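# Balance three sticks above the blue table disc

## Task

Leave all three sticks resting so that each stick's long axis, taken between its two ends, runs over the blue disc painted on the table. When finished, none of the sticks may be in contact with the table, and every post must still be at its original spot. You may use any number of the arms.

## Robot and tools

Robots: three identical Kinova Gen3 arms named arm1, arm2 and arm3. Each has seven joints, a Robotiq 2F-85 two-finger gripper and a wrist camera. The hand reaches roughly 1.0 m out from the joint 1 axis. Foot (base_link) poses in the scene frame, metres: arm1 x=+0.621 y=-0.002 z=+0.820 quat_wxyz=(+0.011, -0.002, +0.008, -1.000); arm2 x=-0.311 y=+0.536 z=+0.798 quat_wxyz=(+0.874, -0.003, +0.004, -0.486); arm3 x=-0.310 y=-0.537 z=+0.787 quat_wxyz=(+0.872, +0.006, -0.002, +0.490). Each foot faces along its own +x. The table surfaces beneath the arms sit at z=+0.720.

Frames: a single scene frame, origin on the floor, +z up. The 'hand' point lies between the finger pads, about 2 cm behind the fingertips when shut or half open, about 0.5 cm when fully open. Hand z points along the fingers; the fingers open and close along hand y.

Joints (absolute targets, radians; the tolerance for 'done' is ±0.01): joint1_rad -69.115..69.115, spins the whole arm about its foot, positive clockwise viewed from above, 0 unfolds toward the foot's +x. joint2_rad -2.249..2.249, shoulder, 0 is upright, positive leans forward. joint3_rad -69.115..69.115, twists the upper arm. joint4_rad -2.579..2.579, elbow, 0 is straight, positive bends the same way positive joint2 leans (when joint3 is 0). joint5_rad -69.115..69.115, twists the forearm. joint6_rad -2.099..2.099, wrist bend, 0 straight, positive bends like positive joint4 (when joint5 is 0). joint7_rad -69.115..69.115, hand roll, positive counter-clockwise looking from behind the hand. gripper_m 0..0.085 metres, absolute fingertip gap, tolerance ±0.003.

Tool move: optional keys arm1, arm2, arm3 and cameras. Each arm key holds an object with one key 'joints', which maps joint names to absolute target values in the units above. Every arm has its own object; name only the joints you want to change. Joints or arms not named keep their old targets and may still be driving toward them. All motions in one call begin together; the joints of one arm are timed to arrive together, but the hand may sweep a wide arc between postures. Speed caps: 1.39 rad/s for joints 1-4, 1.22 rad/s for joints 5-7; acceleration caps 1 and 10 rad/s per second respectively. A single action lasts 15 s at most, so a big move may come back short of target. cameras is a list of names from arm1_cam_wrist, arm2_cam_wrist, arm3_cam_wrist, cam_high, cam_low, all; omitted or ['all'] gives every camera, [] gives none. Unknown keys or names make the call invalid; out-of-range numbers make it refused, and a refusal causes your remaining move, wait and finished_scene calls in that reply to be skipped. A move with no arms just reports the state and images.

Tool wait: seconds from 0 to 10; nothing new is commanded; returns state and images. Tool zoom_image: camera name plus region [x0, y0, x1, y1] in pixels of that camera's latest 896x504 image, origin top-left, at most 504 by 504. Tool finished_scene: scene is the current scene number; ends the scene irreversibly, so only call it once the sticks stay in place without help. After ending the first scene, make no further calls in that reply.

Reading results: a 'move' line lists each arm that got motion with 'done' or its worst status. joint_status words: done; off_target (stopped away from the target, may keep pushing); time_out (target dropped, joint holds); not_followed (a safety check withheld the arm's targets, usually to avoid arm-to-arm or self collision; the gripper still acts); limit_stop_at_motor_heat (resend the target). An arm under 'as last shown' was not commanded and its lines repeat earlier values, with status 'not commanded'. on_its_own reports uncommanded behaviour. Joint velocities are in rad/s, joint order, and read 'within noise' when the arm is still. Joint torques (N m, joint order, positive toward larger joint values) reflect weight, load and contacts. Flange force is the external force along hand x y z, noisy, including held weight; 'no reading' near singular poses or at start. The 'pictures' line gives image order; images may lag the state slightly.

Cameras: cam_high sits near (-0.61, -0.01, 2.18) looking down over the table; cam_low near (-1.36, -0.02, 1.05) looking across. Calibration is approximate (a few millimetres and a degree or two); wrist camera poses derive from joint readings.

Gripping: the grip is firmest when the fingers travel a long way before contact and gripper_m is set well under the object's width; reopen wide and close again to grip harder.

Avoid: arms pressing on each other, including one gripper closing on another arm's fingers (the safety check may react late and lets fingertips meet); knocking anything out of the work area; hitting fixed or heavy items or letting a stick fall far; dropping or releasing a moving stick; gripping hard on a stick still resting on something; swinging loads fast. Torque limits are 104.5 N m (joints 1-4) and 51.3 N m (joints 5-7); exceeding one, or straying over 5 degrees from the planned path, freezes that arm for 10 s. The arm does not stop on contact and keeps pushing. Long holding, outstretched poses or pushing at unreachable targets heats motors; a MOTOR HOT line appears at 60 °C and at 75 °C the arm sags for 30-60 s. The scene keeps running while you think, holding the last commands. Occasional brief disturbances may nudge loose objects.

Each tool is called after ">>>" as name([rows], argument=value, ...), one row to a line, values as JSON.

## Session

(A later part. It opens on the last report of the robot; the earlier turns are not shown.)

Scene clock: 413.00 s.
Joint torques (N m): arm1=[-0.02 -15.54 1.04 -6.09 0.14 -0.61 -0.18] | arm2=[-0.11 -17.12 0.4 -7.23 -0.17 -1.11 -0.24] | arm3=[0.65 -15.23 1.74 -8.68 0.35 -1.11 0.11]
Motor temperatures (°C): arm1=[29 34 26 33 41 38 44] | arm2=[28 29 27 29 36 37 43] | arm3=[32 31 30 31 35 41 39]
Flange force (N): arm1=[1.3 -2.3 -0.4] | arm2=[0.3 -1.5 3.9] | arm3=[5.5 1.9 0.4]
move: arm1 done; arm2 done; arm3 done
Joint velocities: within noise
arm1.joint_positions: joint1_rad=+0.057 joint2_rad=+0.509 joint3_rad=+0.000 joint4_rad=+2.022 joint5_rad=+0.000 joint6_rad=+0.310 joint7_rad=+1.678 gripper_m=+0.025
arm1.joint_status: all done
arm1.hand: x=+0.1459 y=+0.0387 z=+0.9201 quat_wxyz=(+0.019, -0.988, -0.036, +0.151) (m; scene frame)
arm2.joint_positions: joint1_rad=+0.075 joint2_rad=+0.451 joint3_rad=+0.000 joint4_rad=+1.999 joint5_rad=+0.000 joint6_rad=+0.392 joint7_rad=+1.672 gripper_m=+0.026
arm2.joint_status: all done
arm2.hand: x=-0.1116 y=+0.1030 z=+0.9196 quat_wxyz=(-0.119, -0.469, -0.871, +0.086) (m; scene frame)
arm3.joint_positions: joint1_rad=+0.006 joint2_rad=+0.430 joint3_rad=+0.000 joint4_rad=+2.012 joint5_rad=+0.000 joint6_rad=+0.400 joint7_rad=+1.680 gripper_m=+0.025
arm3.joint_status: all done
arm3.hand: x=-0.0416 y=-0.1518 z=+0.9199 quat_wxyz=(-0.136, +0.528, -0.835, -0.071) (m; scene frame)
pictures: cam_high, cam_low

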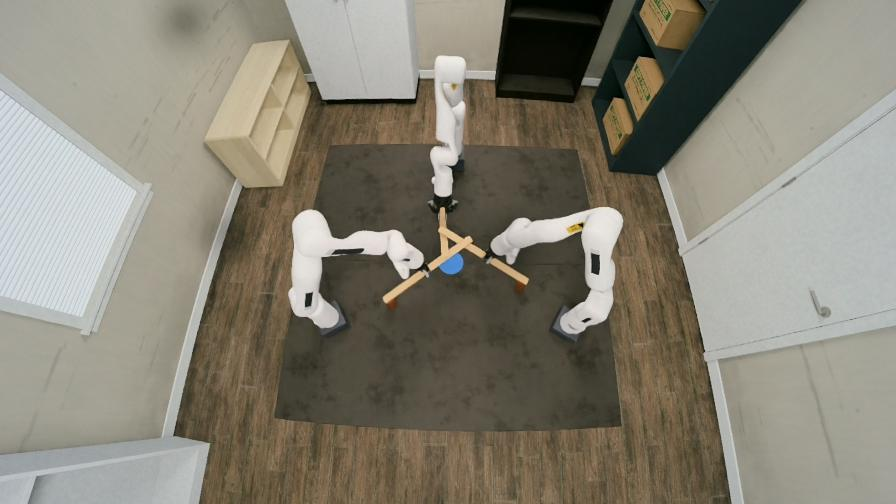

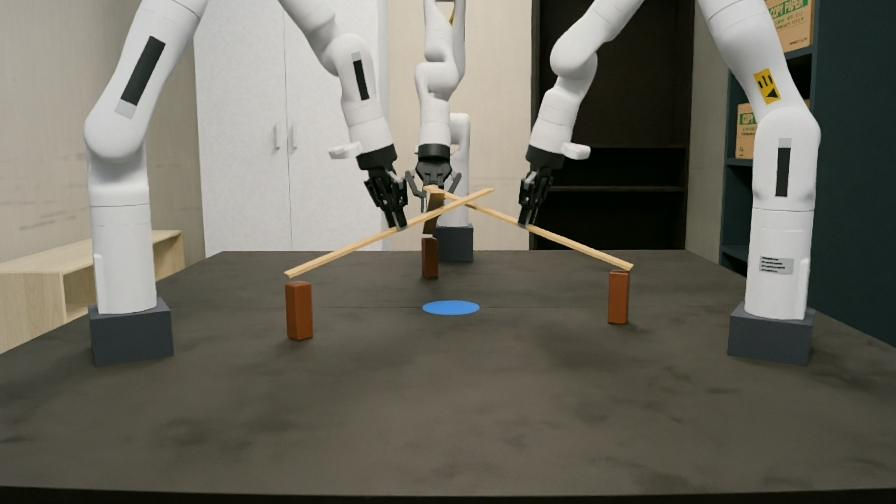

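>>> move(arm1={"joints": {"joint1_rad": 0.0532, "joint2_rad": 0.6777, "joint4_rad": 1.8349, "joint6_rad": 0.5040, "joint7_rad": 1.6783}}, arm2={"joints": {"joint1_rad": 0.0721, "joint2_rad": 0.6224, "joint4_rad": 1.8197, "joint6_rad": 0.5745, "joint7_rad": 1.6731}}, arm3={"joints": {"joint1_rad": 0.0045, "joint2_rad": 0.6034, "joint4_rad": 1.8381, "joint6_rad": 0.5751, "joint7_rad": 1.6827}}, cameras=["cam_low"])

>>> zoom_image(camera="cam_low", region=[270, 200, 660, 350])

>>> move(arm1={"joints": {"joint1_rad": 0.0529, "joint2_rad": 0.6990, "joint4_rad": 1.8142, "joint6_rad": 0.5234}}, arm2={"joints": {"joint1_rad": 0.0714, "joint2_rad": 0.6423, "joint4_rad": 1.7983, "joint6_rad": 0.5960}}, arm3={"joints": {"joint1_rad": 0.0045, "joint2_rad": 0.6249, "joint4_rad": 1.8192, "joint6_rad": 0.5925}}, cameras=["cam_low", "cam_high"])

>>> zoom_image(camera="cam_low", region=[270, 200, 660, 350])

>>> zoom_image(camera="cam_high", region=[360, 180, 560, 330])

Scene clock: 451.23 s.
Joint torques (N m): arm1=[0.04 -17.48 1.12 -5.61 0.13 -0.14 -0.19] | arm2=[-0.14 -19.97 0.38 -6.94 -0.18 -0.67 -0.28] | arm3=[0.6 -17.69 1.9 -8.21 0.38 -0.66 0.15]
Motor temperatures (°C): arm1=[29 34 26 33 41 38 44] | arm2=[28 29 27 29 36 36 43] | arm3=[32 31 30 31 35 41 39]
Flange force (N): arm1=[1.5 -1.3 -1.6] | arm2=[-0.3 -1.3 4.1] | arm3=[5.9 2.5 0.4]
move: arm1 done; arm2 done; arm3 done
Joint velocities: within noise
arm1.joint_positions: joint1_rad=+0.053 joint2_rad=+0.678 joint3_rad=+0.000 joint4_rad=+1.835 joint5_rad=+0.000 joint6_rad=+0.504 joint7_rad=+1.678 gripper_m=+0.025
arm1.joint_status: all done
arm1.hand: x=+0.1351 y=+0.0379 z=+0.8725 quat_wxyz=(+0.013, -0.997, -0.038, +0.064) (m; scene frame)
arm2.joint_positions: joint1_rad=+0.072 joint2_rad=+0.622 joint3_rad=+0.000 joint4_rad=+1.820 joint5_rad=+0.000 joint6_rad=+0.575 joint7_rad=+1.673 gripper_m=+0.026
arm2.joint_status: all done
arm2.hand: x=-0.1059 y=+0.0941 z=+0.8729 quat_wxyz=(-0.047, -0.472, -0.880, +0.038) (m; scene frame)
arm3.joint_positions: joint1_rad=+0.004 joint2_rad=+0.603 joint3_rad=+0.000 joint4_rad=+1.838 joint5_rad=+0.000 joint6_rad=+0.575 joint7_rad=+1.683 gripper_m=+0.025
arm3.joint_status: all done
arm3.hand: x=-0.0372 y=-0.1420 z=+0.8725 quat_wxyz=(-0.058, +0.535, -0.842, -0.033) (m; scene frame)
pictures: cam_low

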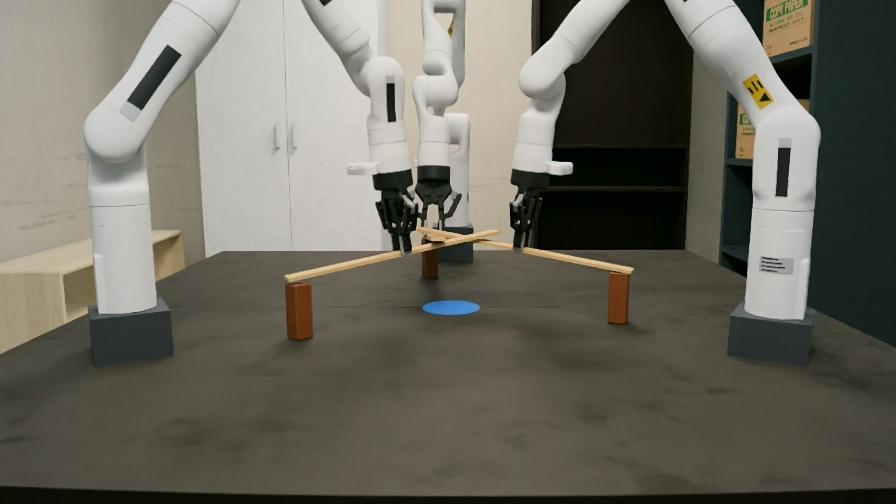

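Scaled by 1.292 from the camera's 896x504 image, which has a finer 1280x720 frame.

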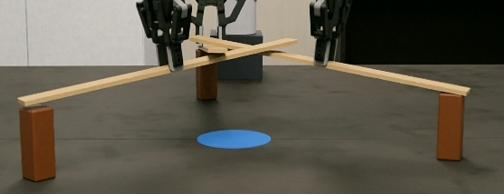

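Scene clock: 451.83 s.
Joint torques (N m): arm1=[-2.09 -8.79 -1.12 -5.77 -0.33 -2.35 -0.15] | arm2=[-1 -30.03 -0.48 -13.31 -0.55 -2.37 -0.24] | arm3=[2.3 -5.49 3.76 -6.21 1.18 -2.62 0.07]
Motor temperatures (°C): arm1=[29 34 26 33 41 38 44] | arm2=[28 29 27 29 36 36 43] | arm3=[32 31 30 31 35 41 39]
Flange force (N): arm1=[8.3 -4.3 -25.7] | arm2=[5.5 -2.1 22.0] | arm3=[11.3 6.9 -30.7]
move: arm1 done; arm2 done; arm3 done
Joint velocities: within noise
arm1.joint_positions: joint1_rad=+0.053 joint2_rad=+0.699 joint3_rad=+0.000 joint4_rad=+1.814 joint5_rad=+0.000 joint6_rad=+0.523 joint7_rad=+1.678 gripper_m=+0.025
arm1.joint_status: all done
arm1.hand: x=+0.1345 y=+0.0379 z=+0.8660 quat_wxyz=(+0.012, -0.998, -0.038, +0.055) (m; scene frame)
arm2.joint_positions: joint1_rad=+0.071 joint2_rad=+0.642 joint3_rad=+0.000 joint4_rad=+1.798 joint5_rad=+0.000 joint6_rad=+0.596 joint7_rad=+1.673 gripper_m=+0.026
arm2.joint_status: all done
arm2.hand: x=-0.1052 y=+0.0935 z=+0.8675 quat_wxyz=(-0.039, -0.472, -0.880, +0.032) (m; scene frame)
arm3.joint_positions: joint1_rad=+0.004 joint2_rad=+0.625 joint3_rad=+0.000 joint4_rad=+1.819 joint5_rad=+0.000 joint6_rad=+0.593 joint7_rad=+1.683 gripper_m=+0.025
arm3.joint_status: all done
arm3.hand: x=-0.0369 y=-0.1414 z=+0.8661 quat_wxyz=(-0.049, +0.535, -0.843, -0.029) (m; scene frame)
pictures: cam_high, cam_low

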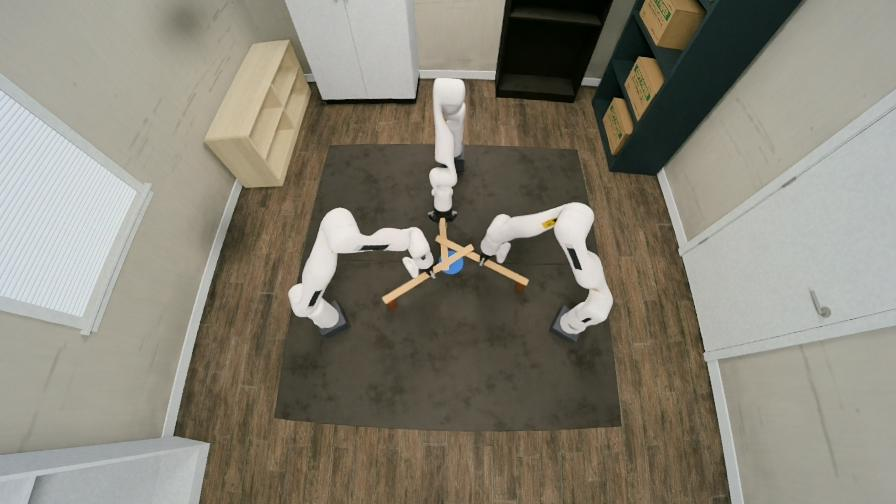

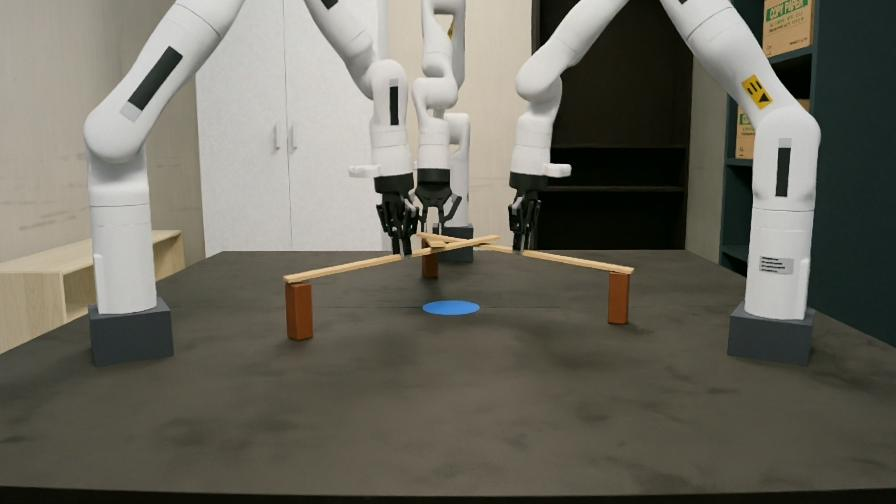

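Scaled by 1.292 from the camera's 896x504 image, which has a finer 1280x720 frame.

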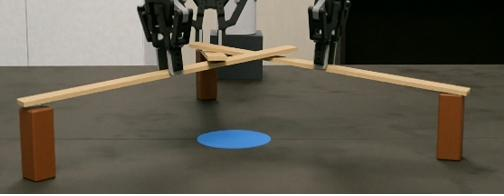

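Scaled by 2.520 from the camera's 896x504 image, which has a finer 1280x720 frame.

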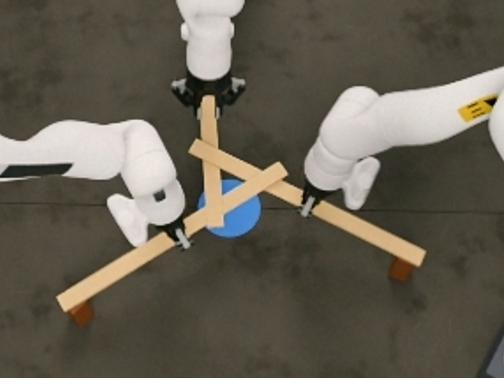

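>>> move(arm1={"joints": {"joint2_rad": 0.6874, "joint4_rad": 1.8256, "joint6_rad": 0.5127}}, arm2={"joints": {"joint2_rad": 0.6324, "joint4_rad": 1.8091, "joint6_rad": 0.5853}}, arm3={"joints": {"joint2_rad": 0.6132, "joint4_rad": 1.8297, "joint6_rad": 0.5828}}, cameras=[])

Scene clock: 467.27 s.
Joint torques (N m): arm1=[-0.36 -16.87 0.69 -5.97 0.04 -0.53 -0.18] | arm2=[-0.7 -21.78 -0.23 -8.23 -0.32 -1.23 -0.17] | arm3=[0.4 -16.16 1.62 -7.96 0.34 -0.8 0.12]
Motor temperatures (°C): arm1=[29 34 26 33 40 38 44] | arm2=[28 30 27 29 36 37 43] | arm3=[32 31 30 31 35 41 39]
Flange force (N): arm1=[2.9 -1.8 -4.0] | arm2=[0.9 -2.1 6.5] | arm3=[7.0 2.2 -3.5]
move: arm1 done; arm2 done; arm3 done
Joint velocities: within noise
arm1.joint_positions: joint1_rad=+0.053 joint2_rad=+0.687 joint3_rad=+0.000 joint4_rad=+1.826 joint5_rad=+0.000 joint6_rad=+0.513 joint7_rad=+1.678 gripper_m=+0.025
arm1.joint_status: all done
arm1.hand: x=+0.1348 y=+0.0377 z=+0.8695 quat_wxyz=(+0.012, -0.997, -0.038, +0.060) (m; scene frame)
arm2.joint_positions: joint1_rad=+0.071 joint2_rad=+0.632 joint3_rad=+0.000 joint4_rad=+1.809 joint5_rad=+0.000 joint6_rad=+0.585 joint7_rad=+1.673 gripper_m=+0.026
arm2.joint_status: all done
arm2.hand: x=-0.1054 y=+0.0939 z=+0.8702 quat_wxyz=(-0.043, -0.472, -0.880, +0.035) (m; scene frame)
arm3.joint_positions: joint1_rad=+0.005 joint2_rad=+0.613 joint3_rad=+0.000 joint4_rad=+1.830 joint5_rad=+0.000 joint6_rad=+0.583 joint7_rad=+1.683 gripper_m=+0.025
arm3.joint_status: all done
arm3.hand: x=-0.0370 y=-0.1418 z=+0.8695 quat_wxyz=(-0.054, +0.535, -0.842, -0.031) (m; scene frame)
pictures: none
No camera images: "cameras" was empty.

>>> move(arm1={"joints": {"gripper_m": 0.06}}, arm2={"joints": {"gripper_m": 0.06}}, arm3={"joints": {"gripper_m": 0.06}}, cameras=["cam_low", "cam_high"])

>>> zoom_image(camera="cam_low", region=[270, 200, 660, 350])

>>> zoom_image(camera="cam_high", region=[360, 180, 560, 330])

Scene clock: 483.17 s.
Joint torques (N m): arm1=[0.05 -17.61 1.1 -5.48 0.14 0 -0.18] | arm2=[-0.05 -19.54 0.47 -6.55 -0.19 -0.55 -0.26] | arm3=[0.62 -17.46 1.82 -7.94 0.4 -0.5 0.14]
Motor temperatures (°C): arm1=[29 34 26 33 40 38 44] | arm2=[28 30 27 29 36 36 43] | arm3=[32 31 30 31 35 41 39]
Flange force (N): arm1=[1.4 -1.2 -1.3] | arm2=[-0.7 -1.2 3.0] | arm3=[5.8 2.6 -0.1]
move: arm1 done; arm2 done; arm3 done
Joint velocities: within noise
arm1.joint_positions: joint1_rad=+0.053 joint2_rad=+0.687 joint3_rad=+0.000 joint4_rad=+1.826 joint5_rad=+0.000 joint6_rad=+0.513 joint7_rad=+1.678 gripper_m=+0.060
arm1.joint_status: all done
arm1.hand: x=+0.1348 y=+0.0378 z=+0.8695 quat_wxyz=(+0.012, -0.997, -0.038, +0.060) (m; scene frame)
arm2.joint_positions: joint1_rad=+0.071 joint2_rad=+0.632 joint3_rad=+0.000 joint4_rad=+1.809 joint5_rad=+0.000 joint6_rad=+0.585 joint7_rad=+1.673 gripper_m=+0.060
arm2.joint_status: all done
arm2.hand: x=-0.1054 y=+0.0939 z=+0.8702 quat_wxyz=(-0.043, -0.472, -0.880, +0.035) (m; scene frame)
arm3.joint_positions: joint1_rad=+0.004 joint2_rad=+0.613 joint3_rad=+0.000 joint4_rad=+1.830 joint5_rad=+0.000 joint6_rad=+0.583 joint7_rad=+1.683 gripper_m=+0.060
arm3.joint_status: all done
arm3.hand: x=-0.0371 y=-0.1418 z=+0.8695 quat_wxyz=(-0.054, +0.535, -0.842, -0.031) (m; scene frame)
pictures: cam_high, cam_low

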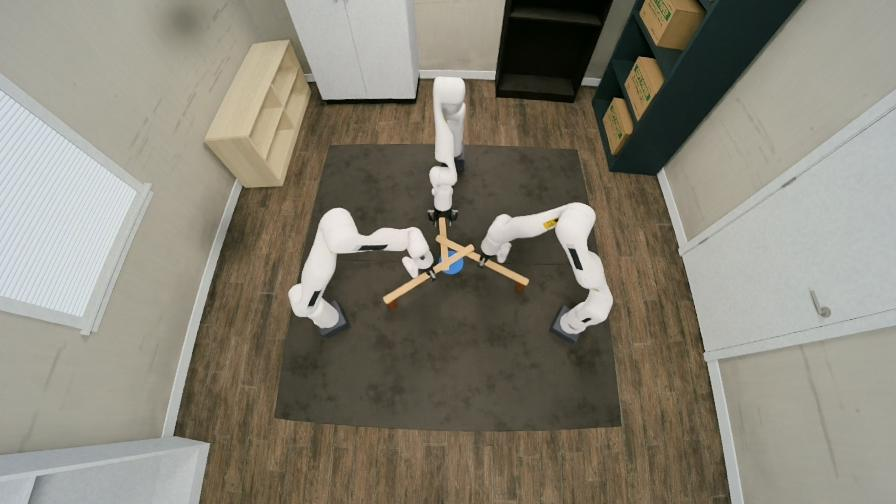

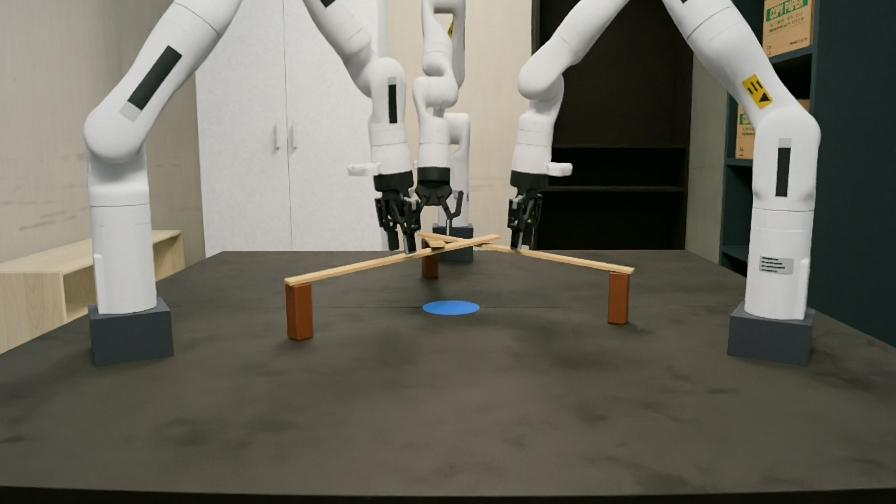

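Scaled by 1.292 from the camera's 896x504 image, which has a finer 1280x720 frame.

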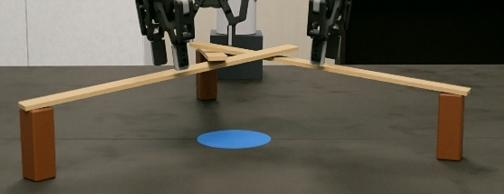

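Scaled by 2.520 from the camera's 896x504 image, which has a finer 1280x720 frame.

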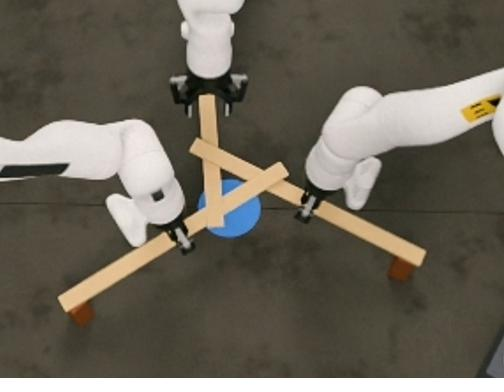

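Structure stands. Lift arms clear.

>>> move(arm1={"joints": {"joint2_rad": 0.5232, "joint4_rad": 1.7232, "joint6_rad": 0.7902}}, arm2={"joints": {"joint2_rad": 0.4810, "joint4_rad": 1.6858, "joint6_rad": 0.8698}}, arm3={"joints": {"joint2_rad": 0.4624, "joint4_rad": 1.7033, "joint6_rad": 0.8709}}, cameras=["cam_low", "cam_high"])

>>> zoom_image(camera="cam_low", region=[270, 200, 660, 350])

>>> zoom_image(camera="cam_high", region=[360, 180, 560, 330])

Scene clock: 492.57 s.
Joint torques (N m): arm1=[0.01 -16.72 1.03 -7.18 0.18 0.03 -0.19] | arm2=[-0.05 -18.61 0.37 -8.24 -0.16 -0.45 -0.25] | arm3=[0.6 -16.49 1.79 -9.54 0.39 -0.45 0.14]
Motor temperatures (°C): arm1=[29 34 26 33 40 38 44] | arm2=[28 30 27 29 36 36 43] | arm3=[32 31 30 31 35 41 39]
Flange force (N): arm1=[1.4 -1.0 -0.7] | arm2=[-1.0 -1.0 2.8] | arm3=[5.9 2.9 1.4]
move: arm1 done; arm2 done; arm3 done
Joint velocities: within noise
arm1.joint_positions: joint1_rad=+0.053 joint2_rad=+0.523 joint3_rad=+0.000 joint4_rad=+1.723 joint5_rad=+0.000 joint6_rad=+0.790 joint7_rad=+1.678 gripper_m=+0.060
arm1.joint_status: all done
arm1.hand: x=+0.1350 y=+0.0362 z=+0.9661 quat_wxyz=(+0.012, -0.998, -0.038, +0.055) (m; scene frame)
arm2.joint_positions: joint1_rad=+0.071 joint2_rad=+0.481 joint3_rad=+0.000 joint4_rad=+1.686 joint5_rad=+0.000 joint6_rad=+0.870 joint7_rad=+1.673 gripper_m=+0.060
arm2.joint_status: all done
arm2.hand: x=-0.1042 y=+0.0935 z=+0.9674 quat_wxyz=(-0.039, -0.472, -0.880, +0.032) (m; scene frame)
arm3.joint_positions: joint1_rad=+0.004 joint2_rad=+0.462 joint3_rad=+0.000 joint4_rad=+1.703 joint5_rad=+0.000 joint6_rad=+0.871 joint7_rad=+1.683 gripper_m=+0.060
arm3.joint_status: all done
arm3.hand: x=-0.0367 y=-0.1426 z=+0.9661 quat_wxyz=(-0.049, +0.535, -0.843, -0.029) (m; scene frame)
pictures: cam_high, cam_low

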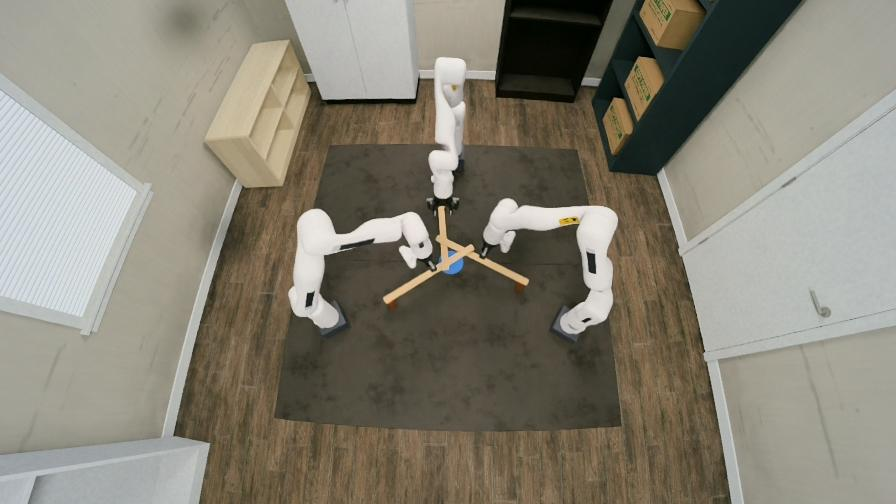

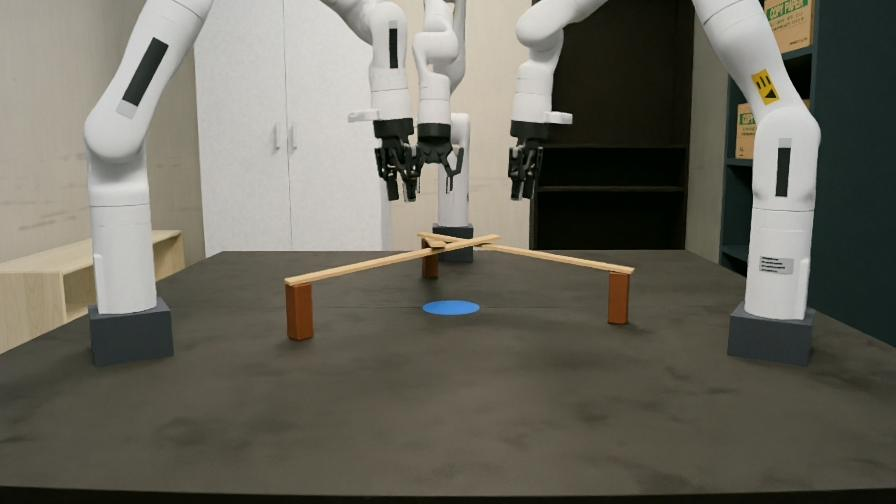

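Scaled by 1.292 from the camera's 896x504 image, which has a finer 1280x720 frame.

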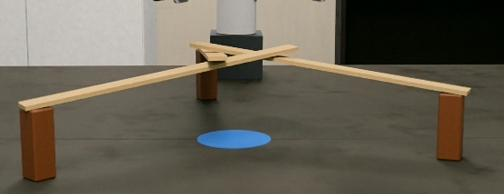

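Scaled by 2.520 from the camera's 896x504 image, which has a finer 1280x720 frame.

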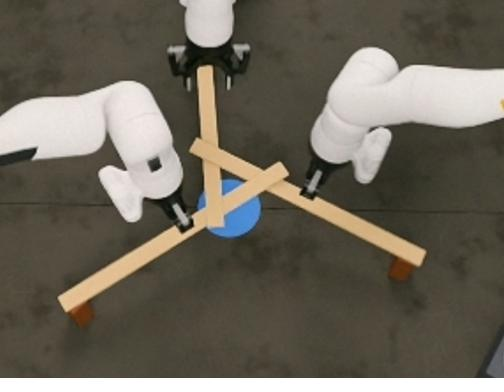

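>>> finished_scene(scene=2)

The scene is finished: the task was done.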